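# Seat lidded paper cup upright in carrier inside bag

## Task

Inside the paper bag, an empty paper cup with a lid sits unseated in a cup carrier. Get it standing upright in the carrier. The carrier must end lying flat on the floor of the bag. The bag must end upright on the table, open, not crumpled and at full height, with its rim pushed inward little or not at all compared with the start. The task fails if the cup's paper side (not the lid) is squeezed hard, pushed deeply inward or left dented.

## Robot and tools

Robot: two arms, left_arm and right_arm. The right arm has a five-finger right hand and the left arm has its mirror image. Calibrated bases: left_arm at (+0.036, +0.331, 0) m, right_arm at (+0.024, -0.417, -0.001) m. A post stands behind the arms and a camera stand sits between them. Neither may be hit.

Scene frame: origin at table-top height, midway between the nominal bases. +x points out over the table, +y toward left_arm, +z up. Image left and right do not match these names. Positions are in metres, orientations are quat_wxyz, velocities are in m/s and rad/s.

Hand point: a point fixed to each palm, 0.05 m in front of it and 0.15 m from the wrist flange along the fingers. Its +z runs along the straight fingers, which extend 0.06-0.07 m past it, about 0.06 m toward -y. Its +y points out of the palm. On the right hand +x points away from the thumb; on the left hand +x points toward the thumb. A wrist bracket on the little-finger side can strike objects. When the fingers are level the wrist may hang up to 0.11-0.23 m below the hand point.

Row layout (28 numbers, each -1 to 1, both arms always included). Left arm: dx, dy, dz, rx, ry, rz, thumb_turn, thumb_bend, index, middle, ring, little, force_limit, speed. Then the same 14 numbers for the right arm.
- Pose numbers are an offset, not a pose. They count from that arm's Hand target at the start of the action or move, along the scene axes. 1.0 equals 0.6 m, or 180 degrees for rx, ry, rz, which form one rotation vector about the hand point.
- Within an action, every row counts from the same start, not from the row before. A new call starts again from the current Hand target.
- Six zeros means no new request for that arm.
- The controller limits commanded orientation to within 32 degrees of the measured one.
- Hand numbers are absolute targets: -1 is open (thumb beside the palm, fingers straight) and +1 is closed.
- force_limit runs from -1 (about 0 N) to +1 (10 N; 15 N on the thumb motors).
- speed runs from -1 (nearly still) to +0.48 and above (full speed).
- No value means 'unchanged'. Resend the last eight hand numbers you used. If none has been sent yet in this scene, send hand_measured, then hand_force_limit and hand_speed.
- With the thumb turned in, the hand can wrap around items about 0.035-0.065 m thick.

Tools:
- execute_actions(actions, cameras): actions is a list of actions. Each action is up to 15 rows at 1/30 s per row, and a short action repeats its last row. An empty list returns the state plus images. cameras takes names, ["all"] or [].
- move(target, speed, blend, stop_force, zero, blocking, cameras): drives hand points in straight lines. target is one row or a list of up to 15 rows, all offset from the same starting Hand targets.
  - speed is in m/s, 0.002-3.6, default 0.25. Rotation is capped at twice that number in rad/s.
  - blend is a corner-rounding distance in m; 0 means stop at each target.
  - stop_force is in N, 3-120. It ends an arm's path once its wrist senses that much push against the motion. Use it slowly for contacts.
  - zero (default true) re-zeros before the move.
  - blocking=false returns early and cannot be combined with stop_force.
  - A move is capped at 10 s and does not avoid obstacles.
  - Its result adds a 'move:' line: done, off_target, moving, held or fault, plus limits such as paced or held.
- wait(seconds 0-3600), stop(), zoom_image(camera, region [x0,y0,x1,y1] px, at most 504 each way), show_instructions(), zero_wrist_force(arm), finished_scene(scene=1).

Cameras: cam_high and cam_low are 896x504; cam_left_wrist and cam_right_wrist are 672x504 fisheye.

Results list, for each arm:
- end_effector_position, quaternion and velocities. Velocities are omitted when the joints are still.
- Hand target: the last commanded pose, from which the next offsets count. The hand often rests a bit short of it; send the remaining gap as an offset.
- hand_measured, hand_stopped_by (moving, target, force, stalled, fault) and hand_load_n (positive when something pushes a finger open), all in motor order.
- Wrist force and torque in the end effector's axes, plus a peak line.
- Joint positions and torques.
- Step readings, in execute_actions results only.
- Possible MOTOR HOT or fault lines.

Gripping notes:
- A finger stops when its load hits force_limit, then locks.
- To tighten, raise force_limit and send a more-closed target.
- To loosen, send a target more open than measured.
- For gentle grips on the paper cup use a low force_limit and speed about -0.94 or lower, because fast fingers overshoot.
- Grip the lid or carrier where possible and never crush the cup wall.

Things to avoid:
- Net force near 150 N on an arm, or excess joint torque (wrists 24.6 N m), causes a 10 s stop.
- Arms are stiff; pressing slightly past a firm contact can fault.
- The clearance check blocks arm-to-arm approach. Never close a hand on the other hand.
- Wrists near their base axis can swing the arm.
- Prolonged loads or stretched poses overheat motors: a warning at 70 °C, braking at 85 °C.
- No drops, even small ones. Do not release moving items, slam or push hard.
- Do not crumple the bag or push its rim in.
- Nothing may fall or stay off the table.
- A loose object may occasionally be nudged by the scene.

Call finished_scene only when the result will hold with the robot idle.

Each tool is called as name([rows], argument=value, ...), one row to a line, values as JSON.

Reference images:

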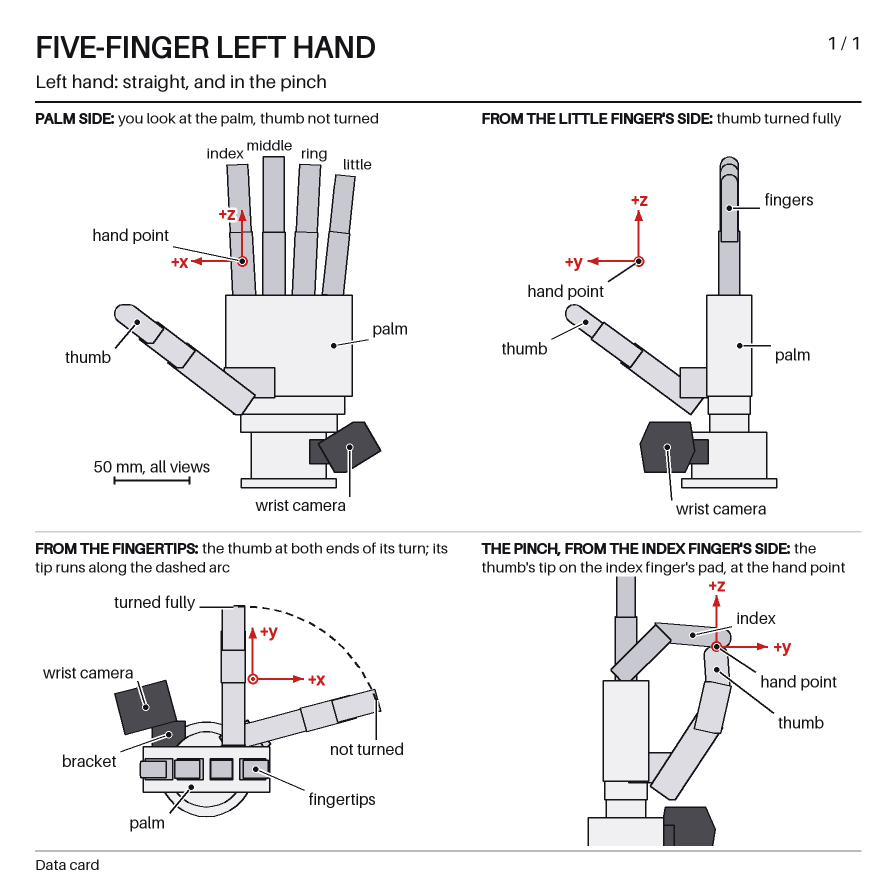

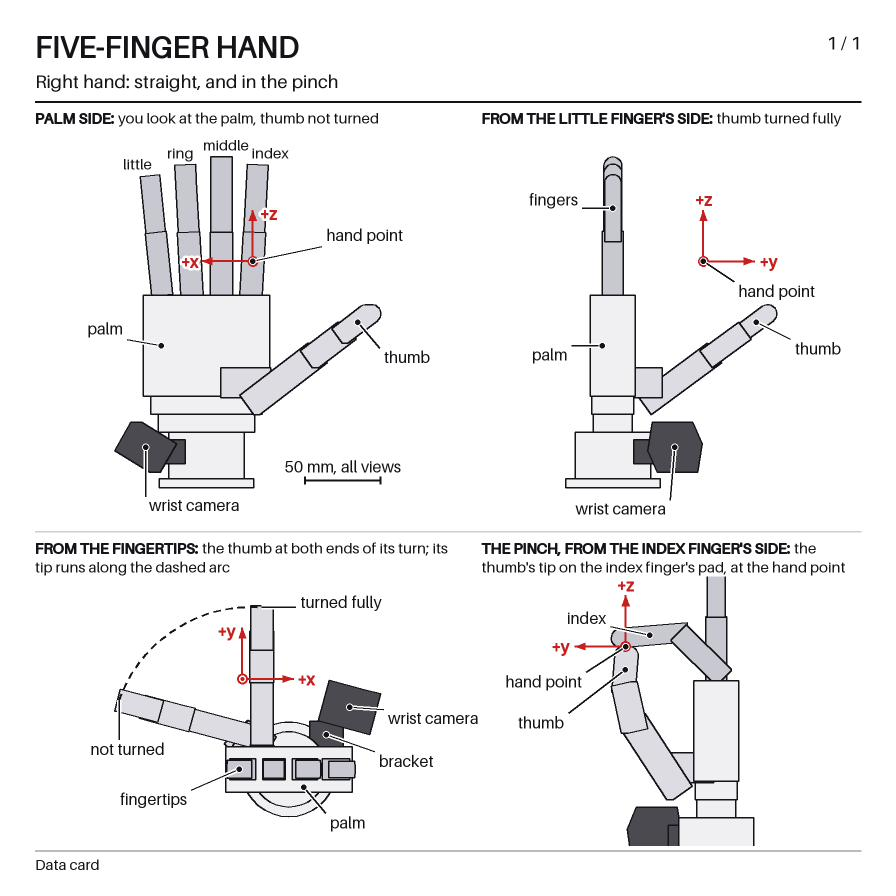

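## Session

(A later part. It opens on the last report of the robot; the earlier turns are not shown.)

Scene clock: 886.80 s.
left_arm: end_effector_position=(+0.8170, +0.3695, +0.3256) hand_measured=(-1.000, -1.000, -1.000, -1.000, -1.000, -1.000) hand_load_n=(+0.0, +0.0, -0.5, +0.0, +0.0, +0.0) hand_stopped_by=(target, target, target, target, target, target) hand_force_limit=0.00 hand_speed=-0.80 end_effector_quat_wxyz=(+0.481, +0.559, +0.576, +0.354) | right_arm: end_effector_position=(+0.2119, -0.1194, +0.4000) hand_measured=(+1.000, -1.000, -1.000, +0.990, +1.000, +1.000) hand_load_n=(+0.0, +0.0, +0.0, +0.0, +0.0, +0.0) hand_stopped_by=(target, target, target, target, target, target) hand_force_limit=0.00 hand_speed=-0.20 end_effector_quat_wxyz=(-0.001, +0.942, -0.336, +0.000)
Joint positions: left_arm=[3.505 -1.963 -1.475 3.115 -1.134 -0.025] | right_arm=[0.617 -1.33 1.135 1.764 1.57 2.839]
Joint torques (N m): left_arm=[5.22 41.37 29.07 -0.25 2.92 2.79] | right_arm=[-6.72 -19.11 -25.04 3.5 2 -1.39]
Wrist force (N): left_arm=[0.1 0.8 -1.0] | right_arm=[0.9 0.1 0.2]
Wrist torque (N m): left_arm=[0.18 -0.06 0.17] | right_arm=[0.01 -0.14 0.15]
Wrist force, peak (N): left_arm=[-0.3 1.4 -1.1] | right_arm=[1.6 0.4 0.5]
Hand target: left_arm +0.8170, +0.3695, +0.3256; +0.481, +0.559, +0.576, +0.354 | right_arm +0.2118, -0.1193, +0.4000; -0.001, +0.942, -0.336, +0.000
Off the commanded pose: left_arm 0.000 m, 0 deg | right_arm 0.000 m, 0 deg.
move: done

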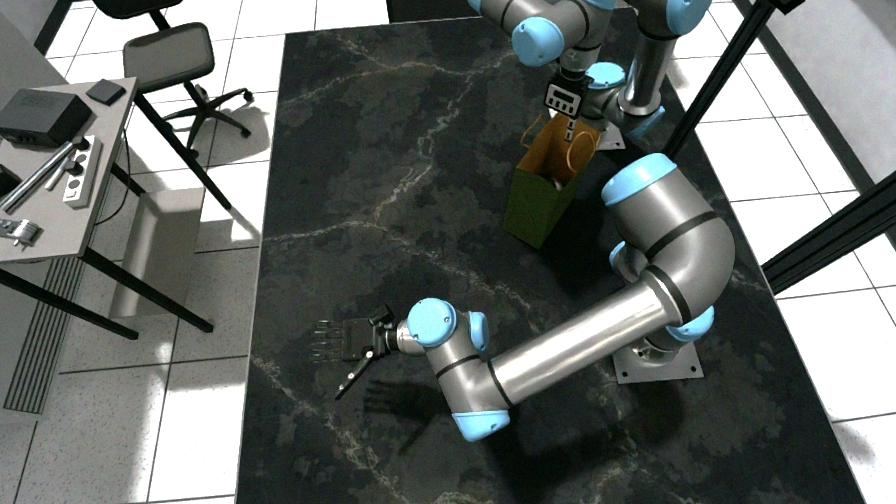

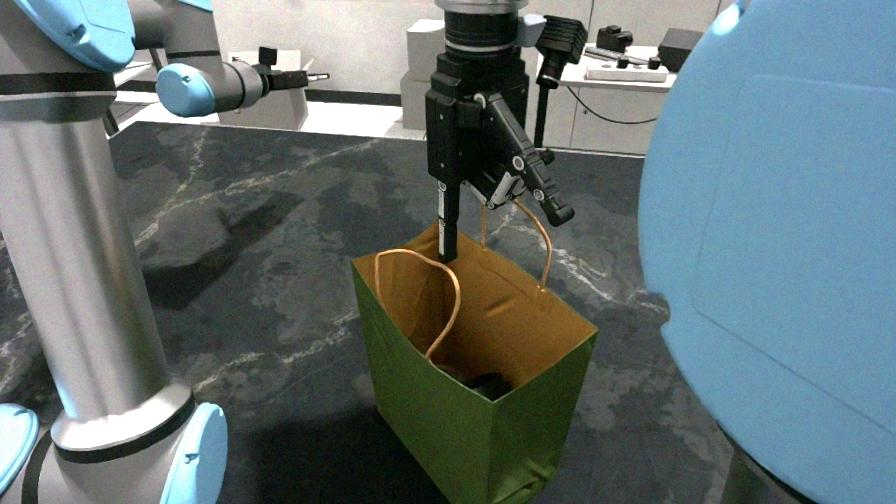

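move([
  [0,0,0,0,0,0, -1, -1, -1, -1, -1, -1, 0, -0.8, -0.135,0.111,0,0,0,0, 1, -1, -1, 0.99, 1, 1, 0, -0.2],
  [0,0,0,0,0,0, -1, -1, -1, -1, -1, -1, 0, -0.8, 0,0,0,0,0,0, 1, -1, -1, 0.99, 1, 1, 0, -0.2],
], cameras=["cam_high","cam_low"], speed=0.06)

zoom_image(camera="cam_low", region=[330, 50, 700, 454])

zoom_image(camera="cam_high", region=[490, 60, 640, 220])

Scene clock: 901.77 s.
left_arm: end_effector_position=(+0.8170, +0.3695, +0.3256) hand_measured=(-1.000, -1.000, -1.000, -1.000, -1.000, -1.000) hand_load_n=(+0.0, +0.0, +0.0, +0.0, +0.0, +0.0) hand_stopped_by=(target, target, target, target, target, target) hand_force_limit=0.00 hand_speed=-0.80 end_effector_quat_wxyz=(+0.481, +0.559, +0.576, +0.354) | right_arm: end_effector_position=(+0.2118, -0.1193, +0.4000) hand_measured=(+1.000, -1.000, -1.000, +0.990, +1.000, +1.000) hand_load_n=(+0.0, +0.0, +0.0, +0.0, +0.0, +0.0) hand_stopped_by=(target, target, target, target, target, target) hand_force_limit=0.00 hand_speed=-0.20 end_effector_quat_wxyz=(-0.001, +0.942, -0.336, +0.000)
Joint positions: left_arm=[3.505 -1.963 -1.475 3.115 -1.134 -0.025] | right_arm=[0.617 -1.33 1.135 1.764 1.57 2.839]
Joint torques (N m): left_arm=[4.7 40.91 29.78 -0.24 2.92 2.74] | right_arm=[6.67 -26.26 -16.53 1.32 -1.97 0.99]
Wrist force (N): left_arm=[0.0 1.2 -0.9] | right_arm=[0.7 0.5 0.0]
Wrist torque (N m): left_arm=[0.23 -0.03 0.15] | right_arm=[0.07 -0.10 0.00]
Wrist force, peak (N): left_arm=[-0.1 1.3 -1.3] | right_arm=[1.8 0.6 0.1]
Hand target: left_arm +0.8170, +0.3695, +0.3256; +0.481, +0.559, +0.576, +0.354 | right_arm +0.2118, -0.1193, +0.4000; -0.001, +0.942, -0.336, +0.000
Off the commanded pose: left_arm 0.000 m, 0 deg | right_arm 0.000 m, 0 deg.
move: done

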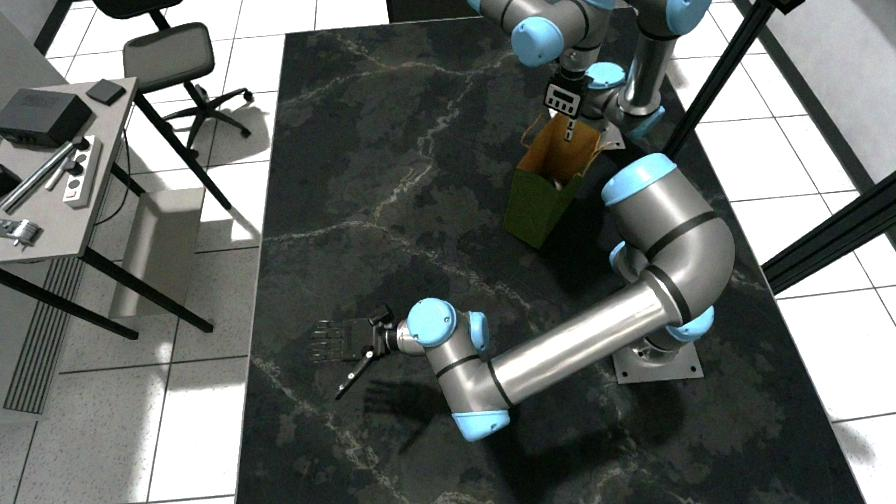

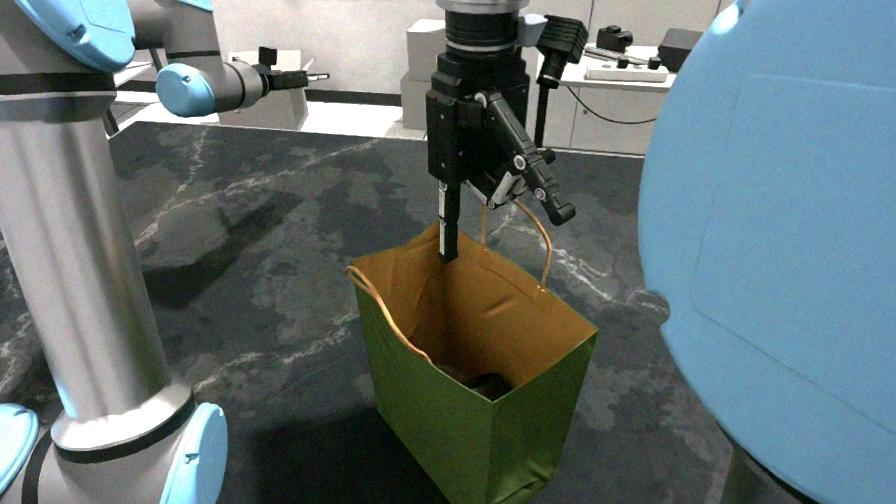

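Scaled by 1.248 from the camera's image (finer frame: 1280x720).

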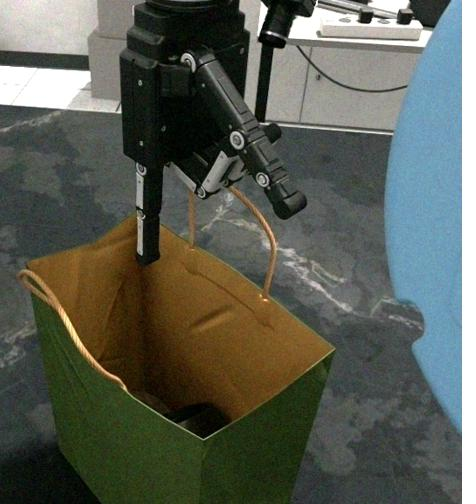

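Scaled by 3.150 from the camera's image (finer frame: 1280x720).

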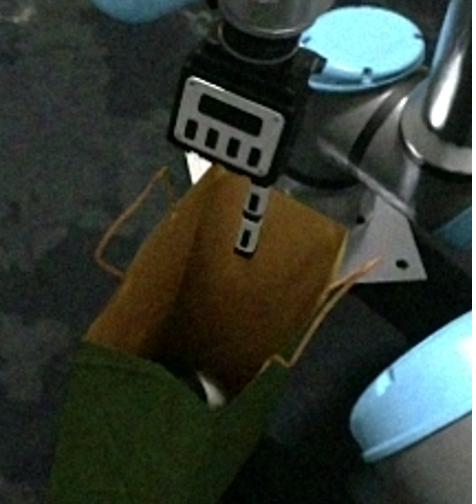

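move([
  [0,0,0,0,0,0, -1, -1, -1, -1, -1, -1, 0, -0.8, 0,0,0.1,0,0,0, 1, -1, -1, 0.99, 1, 1, 0, -0.2],
  [0,0,0,0,0,0, -1, -1, -1, -1, -1, -1, 0, -0.8, 0.0293,0.0947,0.1,-0.0141,-0.0171,0, 1, -0.5, -1, -1, -1, -1, 0, -0.2],
], cameras=["cam_high","cam_low","cam_right_wrist"], speed=0.1)

zoom_image(camera="cam_right_wrist", region=[180, 0, 580, 300])

Scene clock: 942.13 s.
left_arm: end_effector_position=(+0.8170, +0.3695, +0.3256) hand_measured=(-1.000, -1.000, -1.000, -1.000, -1.000, -1.000) hand_load_n=(+0.0, +0.5, +0.0, +0.0, +0.5, +0.0) hand_stopped_by=(target, target, target, target, target, target) hand_force_limit=0.00 hand_speed=-0.80 end_effector_quat_wxyz=(+0.481, +0.559, +0.576, +0.354) | right_arm: end_effector_position=(+0.2294, -0.0625, +0.4600) hand_measured=(+1.000, -0.500, -1.000, -1.000, -1.000, -1.000) hand_load_n=(-0.5, +0.0, +0.0, +0.0, +0.0, +0.0) hand_stopped_by=(target, target, target, target, target, target) hand_force_limit=0.00 hand_speed=-0.20 end_effector_quat_wxyz=(+0.011, +0.941, -0.336, +0.033)
Joint positions: left_arm=[3.505 -1.963 -1.475 3.115 -1.134 -0.025] | right_arm=[0.741 -1.093 0.633 2.017 1.639 2.963]
Joint torques (N m): left_arm=[5.21 40.94 29.67 -0.15 2.89 2.8] | right_arm=[6.49 -25.77 -23.39 3.31 -1.8 1.25]
Wrist force (N): left_arm=[-0.2 1.2 -1.0] | right_arm=[1.0 0.4 0.2]
Wrist torque (N m): left_arm=[0.24 -0.01 0.14] | right_arm=[0.05 -0.15 0.17]
Wrist force, peak (N): left_arm=[0.0 1.4 -1.1] | right_arm=[1.5 1.3 0.4]
Hand target: left_arm +0.8170, +0.3695, +0.3256; +0.481, +0.559, +0.576, +0.354 | right_arm +0.2294, -0.0625, +0.4600; +0.011, +0.941, -0.336, +0.033
Off the commanded pose: left_arm 0.000 m, 0 deg | right_arm 0.000 m, 0 deg.
move: done
cam_right_wrist: T_world_to_cam=[[-0.36452, -0.93119, 0.00094, 0.02352], [-0.81325, 0.31884, 0.48679, -0.02299], [-0.45359, 0.17668, -0.87352, 0.63719]] pos_world=[0.27891, -0.08335, 0.56777]

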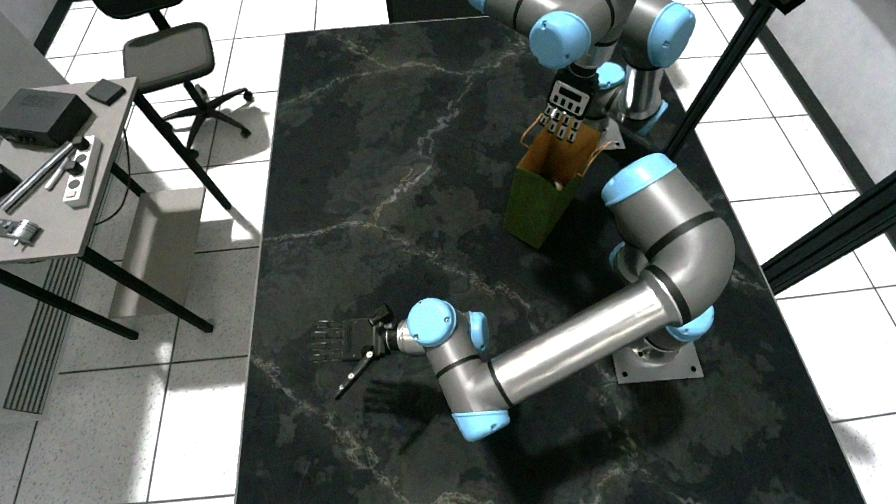

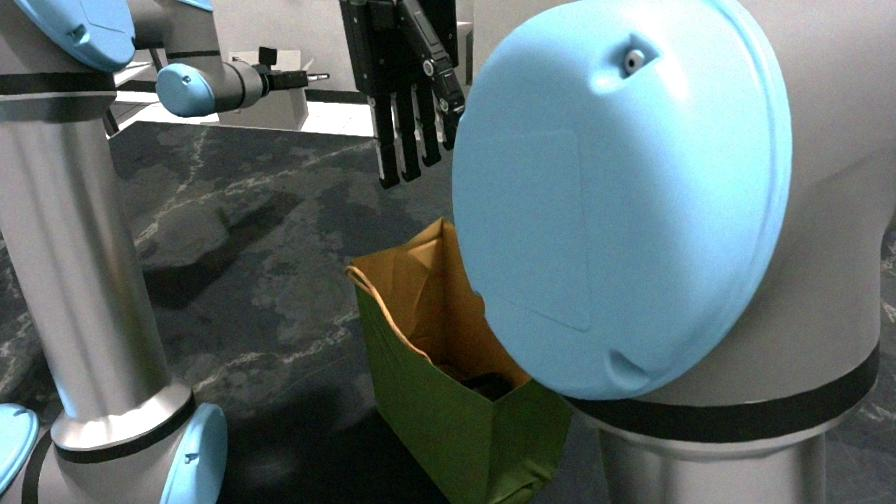

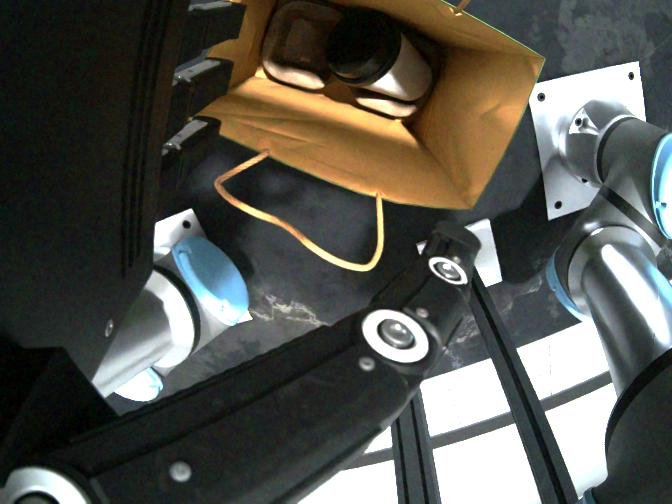

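Scaled by 1.260 from the camera's image (finer frame: 960x720).

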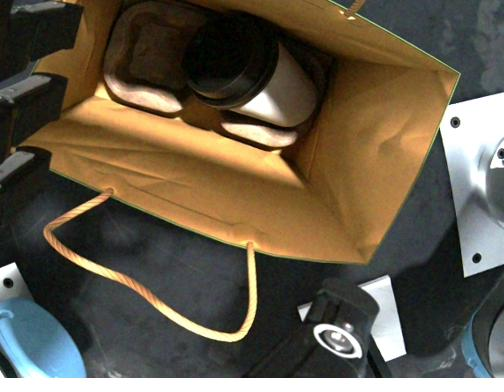

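move(target=[0,0,0,0,0,0, -1, -1, -1, -1, -1, -1, 0, -0.8, 0,0,-0.25,0,0,0, 1, -0.5, -1, -1, -1, -1, 0, -0.2], cameras=["cam_high","cam_low","cam_right_wrist"], speed=0.06)

zoom_image(camera="cam_low", region=[330, 100, 700, 504])

Scene clock: 952.77 s.
left_arm: end_effector_position=(+0.8170, +0.3695, +0.3256) hand_measured=(-1.000, -1.000, -1.000, -1.000, -1.000, -1.000) hand_load_n=(+0.0, +0.0, +0.0, +0.0, +0.0, +0.0) hand_stopped_by=(target, target, target, target, target, target) hand_force_limit=0.00 hand_speed=-0.80 end_effector_quat_wxyz=(+0.481, +0.559, +0.576, +0.354) | right_arm: end_effector_position=(+0.2294, -0.0625, +0.3101) hand_measured=(+1.000, -0.500, -1.000, -1.000, -1.000, -1.000) hand_load_n=(+0.0, +0.0, +0.0, +0.0, +0.0, +0.0) hand_stopped_by=(target, target, target, target, target, target) hand_force_limit=0.00 hand_speed=-0.20 end_effector_quat_wxyz=(+0.011, +0.941, -0.336, +0.033)
Joint positions: left_arm=[3.505 -1.963 -1.475 3.115 -1.134 -0.025] | right_arm=[0.741 -1.198 1.184 1.572 1.639 2.963]
Joint torques (N m): left_arm=[5.12 40.32 29.19 0.03 2.89 2.75] | right_arm=[-9.34 -35.85 -18.38 2.09 -2.05 -1.67]
Wrist force (N): left_arm=[-0.1 0.9 -1.0] | right_arm=[1.2 0.4 0.4]
Wrist torque (N m): left_arm=[0.20 -0.02 0.15] | right_arm=[0.04 -0.20 0.15]
Wrist force, peak (N): left_arm=[-0.1 1.4 -1.1] | right_arm=[1.3 0.7 0.4]
Hand target: left_arm +0.8170, +0.3695, +0.3256; +0.481, +0.559, +0.576, +0.354 | right_arm +0.2294, -0.0625, +0.3100; +0.011, +0.941, -0.336, +0.033
Off the commanded pose: left_arm 0.000 m, 0 deg | right_arm 0.000 m, 0 deg.
move: done
cam_right_wrist: T_world_to_cam=[[-0.36452, -0.93119, 0.00094, 0.02366], [-0.81325, 0.31884, 0.48679, 0.05003], [-0.45359, 0.17668, -0.87352, 0.50616]] pos_world=[0.27891, -0.08335, 0.41777]

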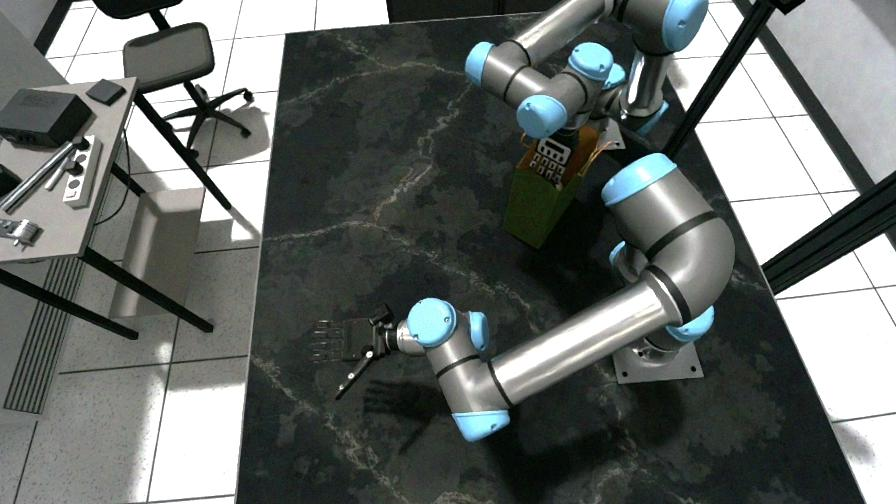

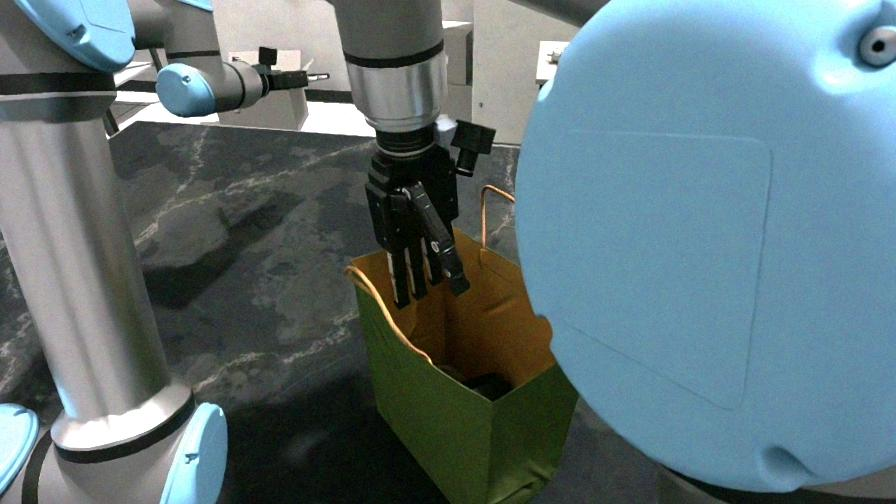

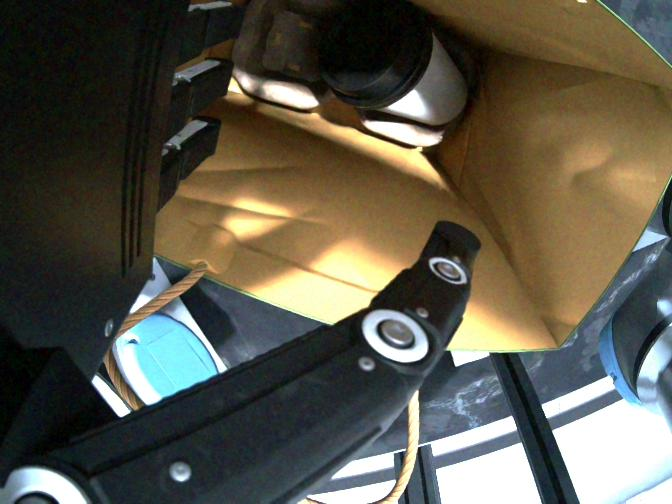

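Scaled by 1.248 from the camera's image (finer frame: 1280x720).

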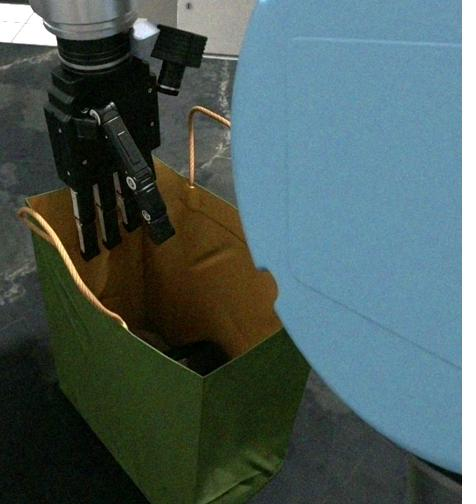

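move(target=[0,0,0,0,0,0, -1, -1, -1, -1, -1, -1, 0, -0.8, 0,0,-0.15,0,0,0, 1, -0.5, -1, -1, -1, -1, 0, -0.2], cameras=["cam_high","cam_low","cam_right_wrist"], speed=0.04, stop_force=6)

zoom_image(camera="cam_low", region=[330, 100, 700, 504])

zoom_image(camera="cam_high", region=[490, 60, 640, 260])

Scene clock: 963.33 s.
left_arm: end_effector_position=(+0.8170, +0.3695, +0.3256) hand_measured=(-1.000, -1.000, -1.000, -1.000, -1.000, -1.000) hand_load_n=(+0.0, +0.0, +0.0, +0.0, +0.0, +0.0) hand_stopped_by=(target, target, target, target, target, target) hand_force_limit=0.00 hand_speed=-0.80 end_effector_quat_wxyz=(+0.481, +0.559, +0.576, +0.354) | right_arm: end_effector_position=(+0.2294, -0.0625, +0.2200) hand_measured=(+1.000, -0.500, -1.000, -1.000, -1.000, -1.000) hand_load_n=(+0.0, +0.0, +0.0, +0.0, +0.0, +0.0) hand_stopped_by=(target, target, target, target, target, target) hand_force_limit=0.00 hand_speed=-0.20 end_effector_quat_wxyz=(+0.011, +0.941, -0.336, +0.033)
Joint positions: left_arm=[3.505 -1.963 -1.475 3.115 -1.134 -0.025] | right_arm=[0.741 -1.176 1.385 1.349 1.639 2.963]
Joint torques (N m): left_arm=[4.65 40.44 29.58 -0.04 2.87 2.92] | right_arm=[3.2 -38.31 -25.04 1.42 1.75 0.71]
Wrist force (N): left_arm=[-0.1 1.0 -0.9] | right_arm=[1.0 0.3 0.3]
Wrist torque (N m): left_arm=[0.20 -0.02 0.15] | right_arm=[0.04 -0.16 0.14]
Wrist force, peak (N): left_arm=[-0.2 1.4 -1.2] | right_arm=[1.3 0.5 0.6]
Hand target: left_arm +0.8170, +0.3695, +0.3256; +0.481, +0.559, +0.576, +0.354 | right_arm +0.2294, -0.0625, +0.2200; +0.011, +0.941, -0.336, +0.033
Off the commanded pose: left_arm 0.000 m, 0 deg | right_arm 0.000 m, 0 deg.
move: done
cam_right_wrist: T_world_to_cam=[[-0.36452, -0.93119, 0.00094, 0.02375], [-0.81327, 0.31885, 0.48674, 0.09386], [-0.45355, 0.17667, -0.87354, 0.42754]] pos_world=[0.27891, -0.08335, 0.32777]

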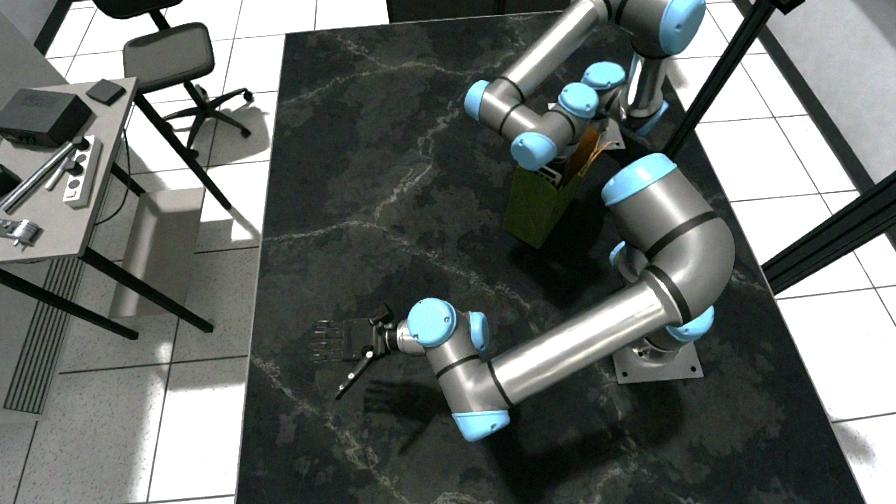

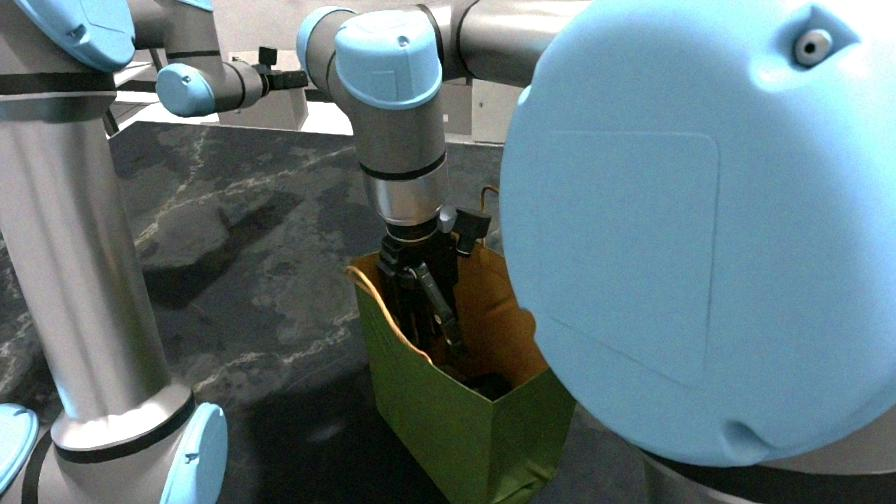

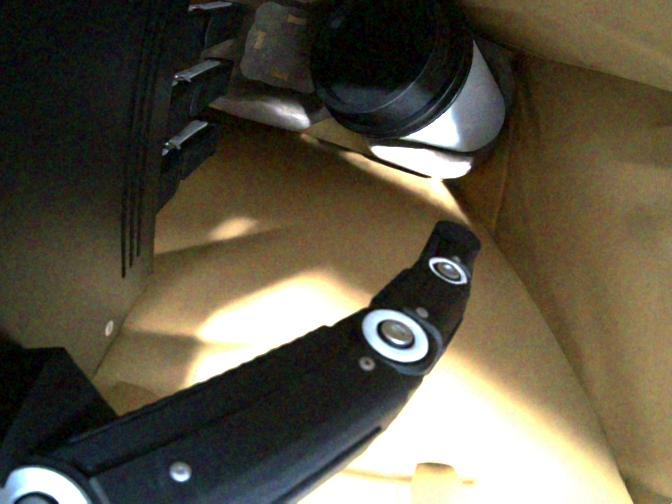

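Scaled by 1.248 from the camera's image (finer frame: 1280x720).

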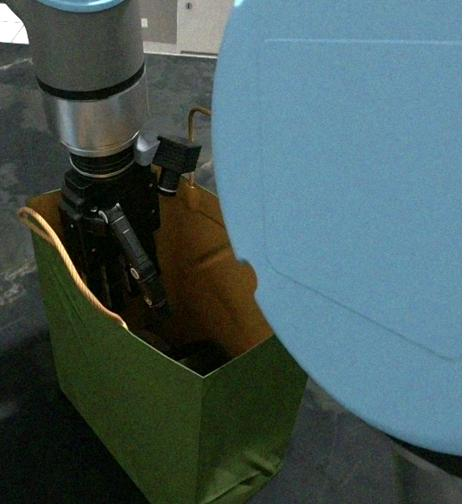

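Scaled by 2.520 from the camera's image (finer frame: 1280x720).

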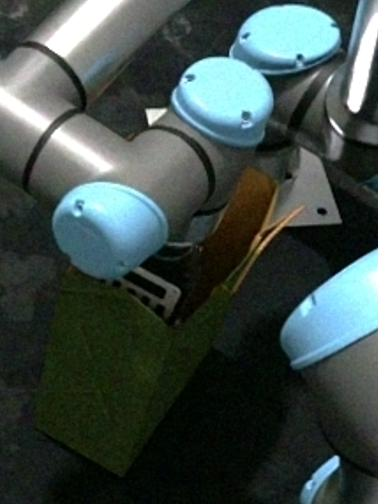

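zoom_image(camera="cam_right_wrist", region=[150, 0, 550, 300])

Scaled by 1.260 from the camera's image (finer frame: 960x720).

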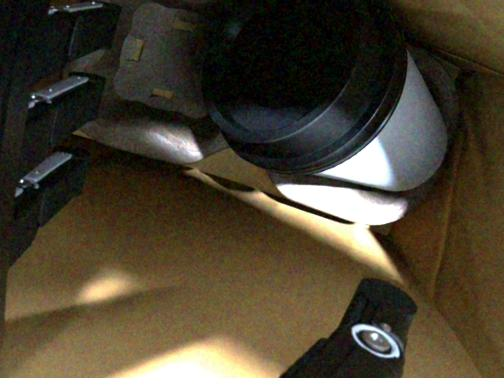

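move(target=[0,0,0,0,0,0, -1, -1, -1, -1, -1, -1, 0, -0.8, 0,0,-0.12,0,0,0, 1, -0.5, -1, -1, -1, -1, 0, -0.2], cameras=["cam_high","cam_low","cam_right_wrist"], speed=0.03, stop_force=5)

zoom_image(camera="cam_right_wrist", region=[150, 0, 550, 300])

zoom_image(camera="cam_low", region=[330, 100, 700, 504])

Scene clock: 995.43 s.
left_arm: end_effector_position=(+0.8170, +0.3695, +0.3256) hand_measured=(-1.000, -1.000, -1.000, -1.000, -1.000, -1.000) hand_load_n=(+0.0, +0.0, +0.0, +0.0, +0.0, +0.0) hand_stopped_by=(target, target, target, target, target, target) hand_force_limit=0.00 hand_speed=-0.80 end_effector_quat_wxyz=(+0.481, +0.559, +0.576, +0.354) | right_arm: end_effector_position=(+0.2294, -0.0625, +0.1480) hand_measured=(+1.000, -0.500, -1.000, -1.000, -1.000, -1.000) hand_load_n=(+0.0, +0.0, +0.0, +0.0, +0.0, +0.0) hand_stopped_by=(target, target, target, target, target, target) hand_force_limit=0.00 hand_speed=-0.20 end_effector_quat_wxyz=(+0.011, +0.941, -0.336, +0.033)
Joint positions: left_arm=[3.505 -1.963 -1.475 3.115 -1.134 -0.025] | right_arm=[0.741 -1.127 1.504 1.18 1.639 2.963]
Joint torques (N m): left_arm=[4 40.84 29.12 0.17 2.98 2.79] | right_arm=[-6.47 -39.31 -24.4 2.54 -2.19 0.22]
Wrist force (N): left_arm=[-0.1 1.2 -1.2] | right_arm=[0.4 0.3 0.5]
Wrist torque (N m): left_arm=[0.25 -0.03 0.13] | right_arm=[0.02 -0.08 0.10]
Wrist force, peak (N): left_arm=[0.1 1.5 -1.3] | right_arm=[1.3 0.4 0.5]
Hand target: left_arm +0.8170, +0.3695, +0.3256; +0.481, +0.559, +0.576, +0.354 | right_arm +0.2294, -0.0625, +0.1480; +0.011, +0.941, -0.336, +0.033
Off the commanded pose: left_arm 0.000 m, 0 deg | right_arm 0.000 m, 0 deg.
move: done
cam_right_wrist: T_world_to_cam=[[-0.36452, -0.93119, 0.00094, 0.02381], [-0.81325, 0.31884, 0.48679, 0.12889], [-0.45359, 0.17668, -0.87352, 0.36465]] pos_world=[0.27891, -0.08335, 0.25577]

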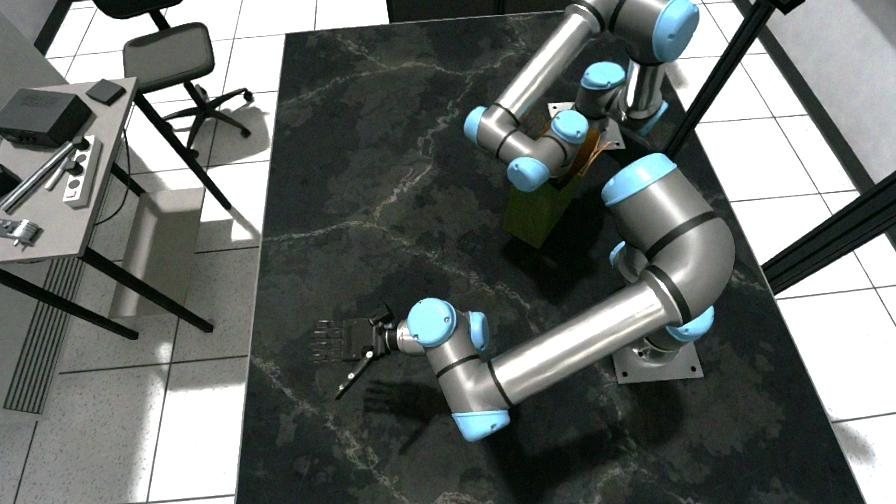

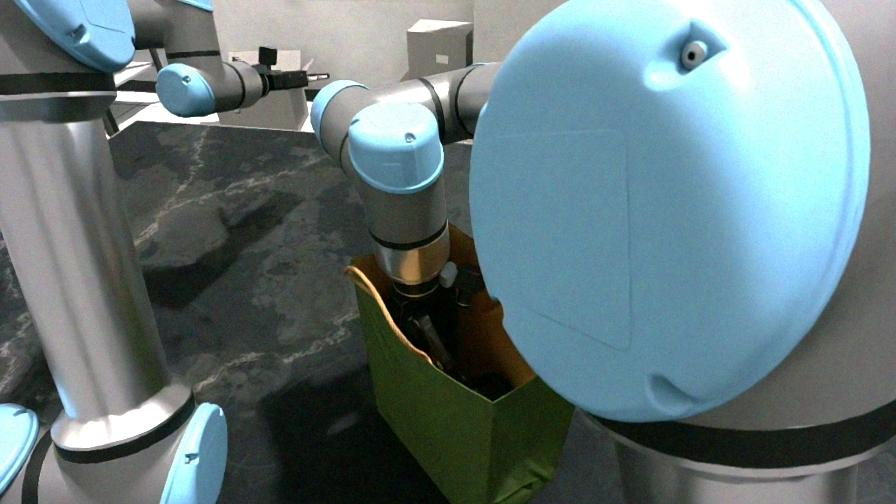

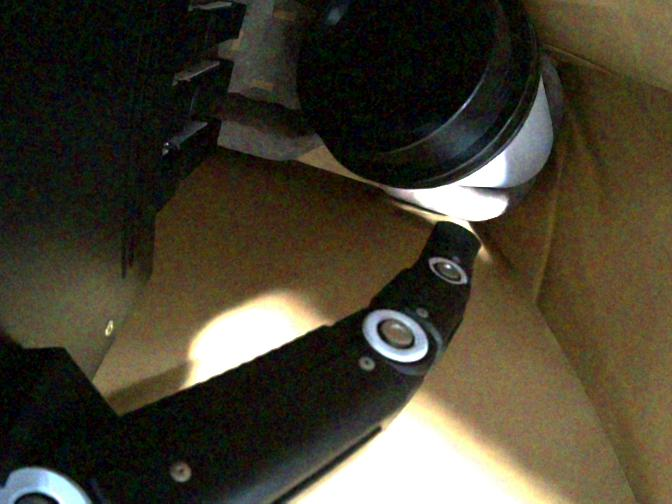

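Scaled by 1.260 from the camera's image (finer frame: 960x720).

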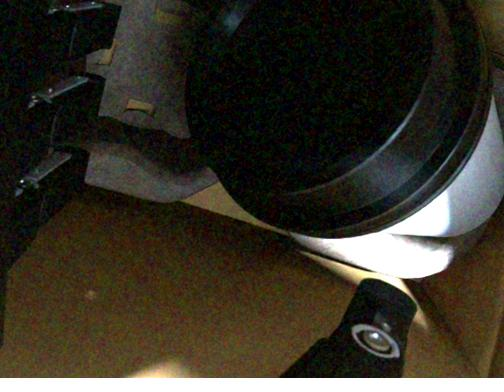

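Scaled by 1.248 from the camera's image (finer frame: 1280x720).

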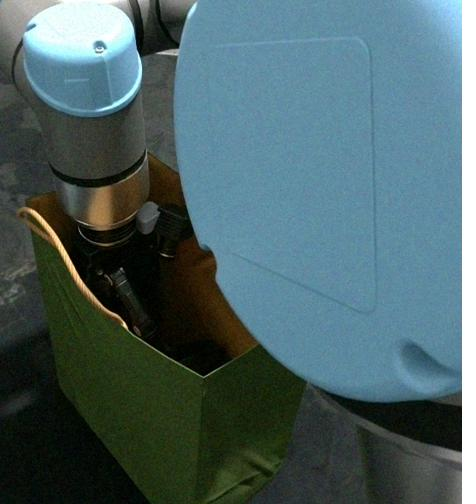

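move(target=[0,0,0,0,0,0, -1, -1, -1, -1, -1, -1, 0, -0.8, -0.0423,-0.0515,-0.005,0,0,0, 1, -0.5, -1, -1, -1, -1, 0, -0.2], cameras=["cam_high","cam_right_wrist"], speed=0.03, stop_force=4)

zoom_image(camera="cam_right_wrist", region=[150, 0, 630, 360])

Scene clock: 1006.87 s.
left_arm: end_effector_position=(+0.8170, +0.3695, +0.3256) hand_measured=(-1.000, -1.000, -1.000, -1.000, -1.000, -1.000) hand_load_n=(+0.0, +0.0, +0.0, +0.0, +0.0, -0.5) hand_stopped_by=(target, target, target, target, target, target) hand_force_limit=0.00 hand_speed=-0.80 end_effector_quat_wxyz=(+0.481, +0.559, +0.576, +0.354) | right_arm: end_effector_position=(+0.2040, -0.0934, +0.1450) hand_measured=(+1.000, -0.500, -1.000, -1.000, -1.000, -1.000) hand_load_n=(+0.0, +0.0, +0.0, +0.0, +0.0, +0.0) hand_stopped_by=(target, target, target, target, target, target) hand_force_limit=0.00 hand_speed=-0.20 end_effector_quat_wxyz=(+0.011, +0.941, -0.336, +0.033)
Joint positions: left_arm=[3.505 -1.963 -1.475 3.115 -1.134 -0.025] | right_arm=[0.724 -1.215 1.64 1.131 1.638 2.946]
Joint torques (N m): left_arm=[4.27 40.47 30.09 0.11 2.77 2.64] | right_arm=[8.16 -21.67 -23.37 3.61 -1.93 1.26]
Wrist force (N): left_arm=[-0.1 1.3 -1.2] | right_arm=[1.2 -0.1 0.0]
Wrist torque (N m): left_arm=[0.26 -0.03 0.13] | right_arm=[0.03 -0.18 0.18]
Wrist force, peak (N): left_arm=[0.0 1.3 -1.3] | right_arm=[1.4 0.4 0.2]
Hand target: left_arm +0.8170, +0.3695, +0.3256; +0.481, +0.559, +0.576, +0.354 | right_arm +0.2040, -0.0934, +0.1450; +0.011, +0.941, -0.336, +0.033
Off the commanded pose: left_arm 0.000 m, 0 deg | right_arm 0.000 m, 0 deg.
move: done
cam_right_wrist: T_world_to_cam=[[-0.36452, -0.93119, 0.00094, -0.01418], [-0.81325, 0.31884, 0.48679, 0.11963], [-0.45359, 0.17668, -0.87352, 0.35602]] pos_world=[0.25361, -0.11425, 0.25277]

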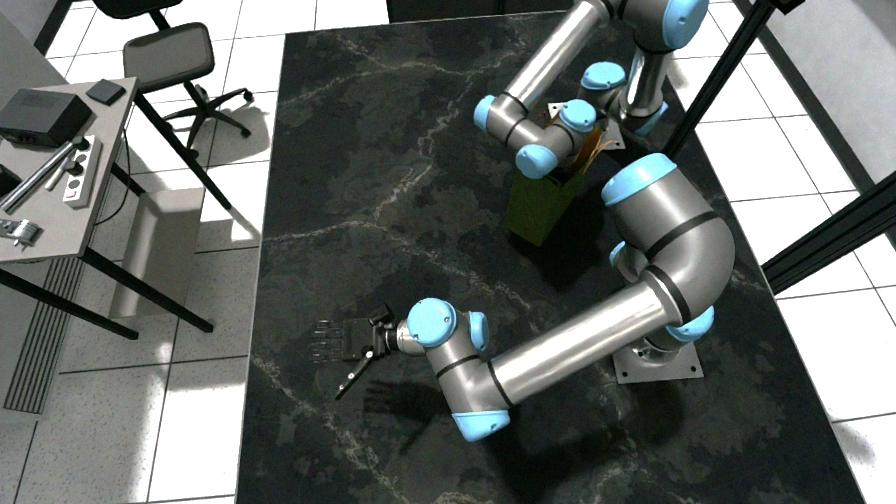

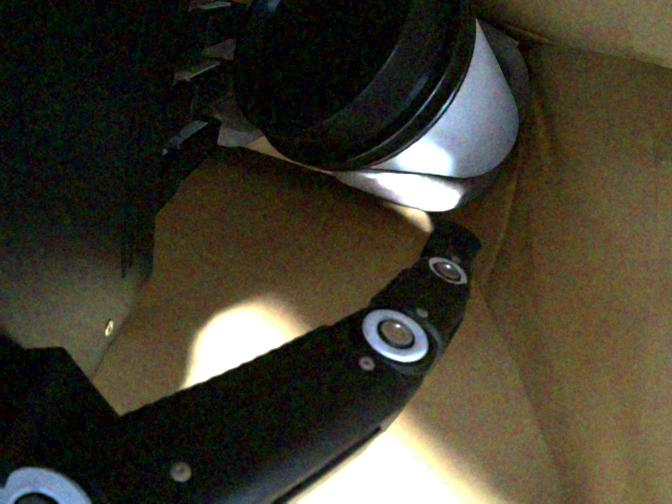

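Scaled by 1.050 from the camera's image (finer frame: 960x720).

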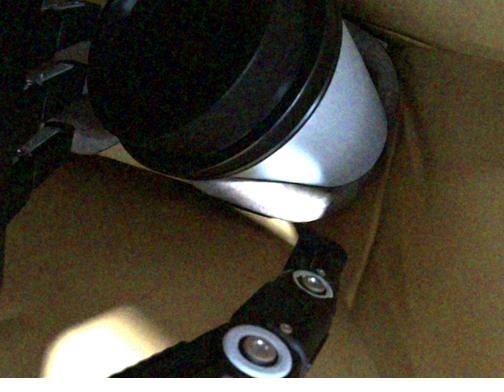

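move(target=[0,0,0,0,0,0, -1, -1, -1, -1, -1, -1, 0, -0.8, -0.0159,-0.0193,0,0,0,0, 1, -0.5, -1, -1, -1, -1, 0, -0.2], cameras=["cam_high","cam_low","cam_right_wrist"], speed=0.02, stop_force=4)

zoom_image(camera="cam_right_wrist", region=[150, 0, 630, 360])

Scene clock: 1016.03 s.
left_arm: end_effector_position=(+0.8170, +0.3695, +0.3256) hand_measured=(-1.000, -1.000, -1.000, -1.000, -1.000, -1.000) hand_load_n=(+0.0, +0.0, +0.0, +0.0, +0.0, +0.0) hand_stopped_by=(target, target, target, target, target, target) hand_force_limit=0.00 hand_speed=-0.80 end_effector_quat_wxyz=(+0.481, +0.559, +0.576, +0.354) | right_arm: end_effector_position=(+0.1945, -0.1050, +0.1450) hand_measured=(+1.000, -0.500, -1.000, -1.000, -1.000, -1.000) hand_load_n=(+0.0, +0.0, +0.0, +0.0, +0.0, +0.0) hand_stopped_by=(target, target, target, target, target, target) hand_force_limit=0.00 hand_speed=-0.20 end_effector_quat_wxyz=(+0.011, +0.941, -0.336, +0.033)
Joint positions: left_arm=[3.505 -1.963 -1.475 3.115 -1.134 -0.025] | right_arm=[0.717 -1.248 1.687 1.117 1.638 2.939]
Joint torques (N m): left_arm=[3.67 39.27 29.73 0.17 2.89 2.7] | right_arm=[6.97 -19.96 -23.42 3.7 -2.17 1.14]
Wrist force (N): left_arm=[0.2 1.2 -1.1] | right_arm=[0.8 -0.3 0.3]
Wrist torque (N m): left_arm=[0.25 -0.07 0.15] | right_arm=[-0.02 -0.12 0.15]
Wrist force, peak (N): left_arm=[-0.2 1.4 -1.2] | right_arm=[1.2 -0.6 -0.1]
Hand target: left_arm +0.8170, +0.3695, +0.3256; +0.481, +0.559, +0.576, +0.354 | right_arm +0.1945, -0.1050, +0.1450; +0.011, +0.941, -0.336, +0.033
Off the commanded pose: left_arm 0.000 m, 0 deg | right_arm 0.000 m, 0 deg.
move: done
cam_right_wrist: T_world_to_cam=[[-0.36452, -0.93119, 0.00094, -0.02848], [-0.81325, 0.31884, 0.48679, 0.11552], [-0.45359, 0.17668, -0.87352, 0.35371]] pos_world=[0.244, -0.12585, 0.25277]

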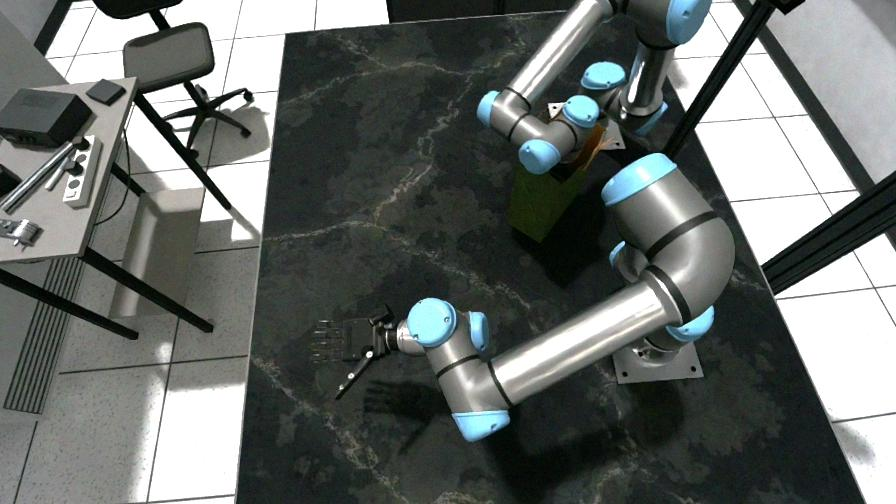

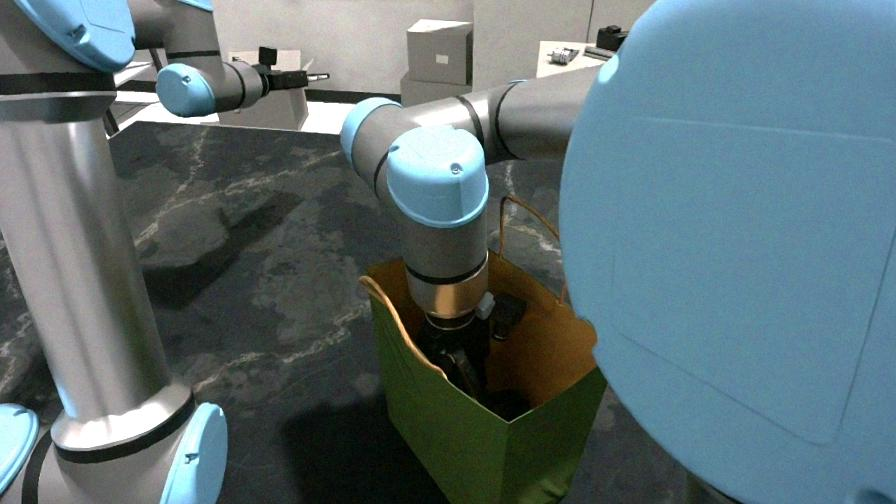

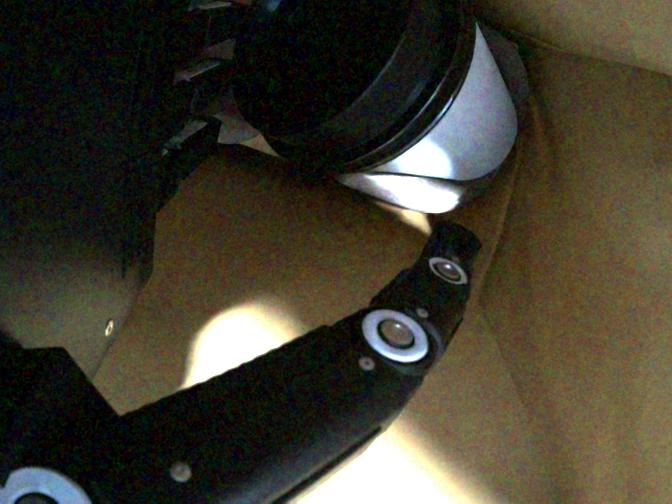

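Scaled by 1.050 from the camera's image (finer frame: 960x720).

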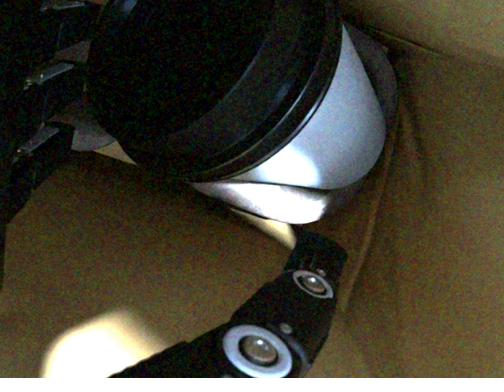

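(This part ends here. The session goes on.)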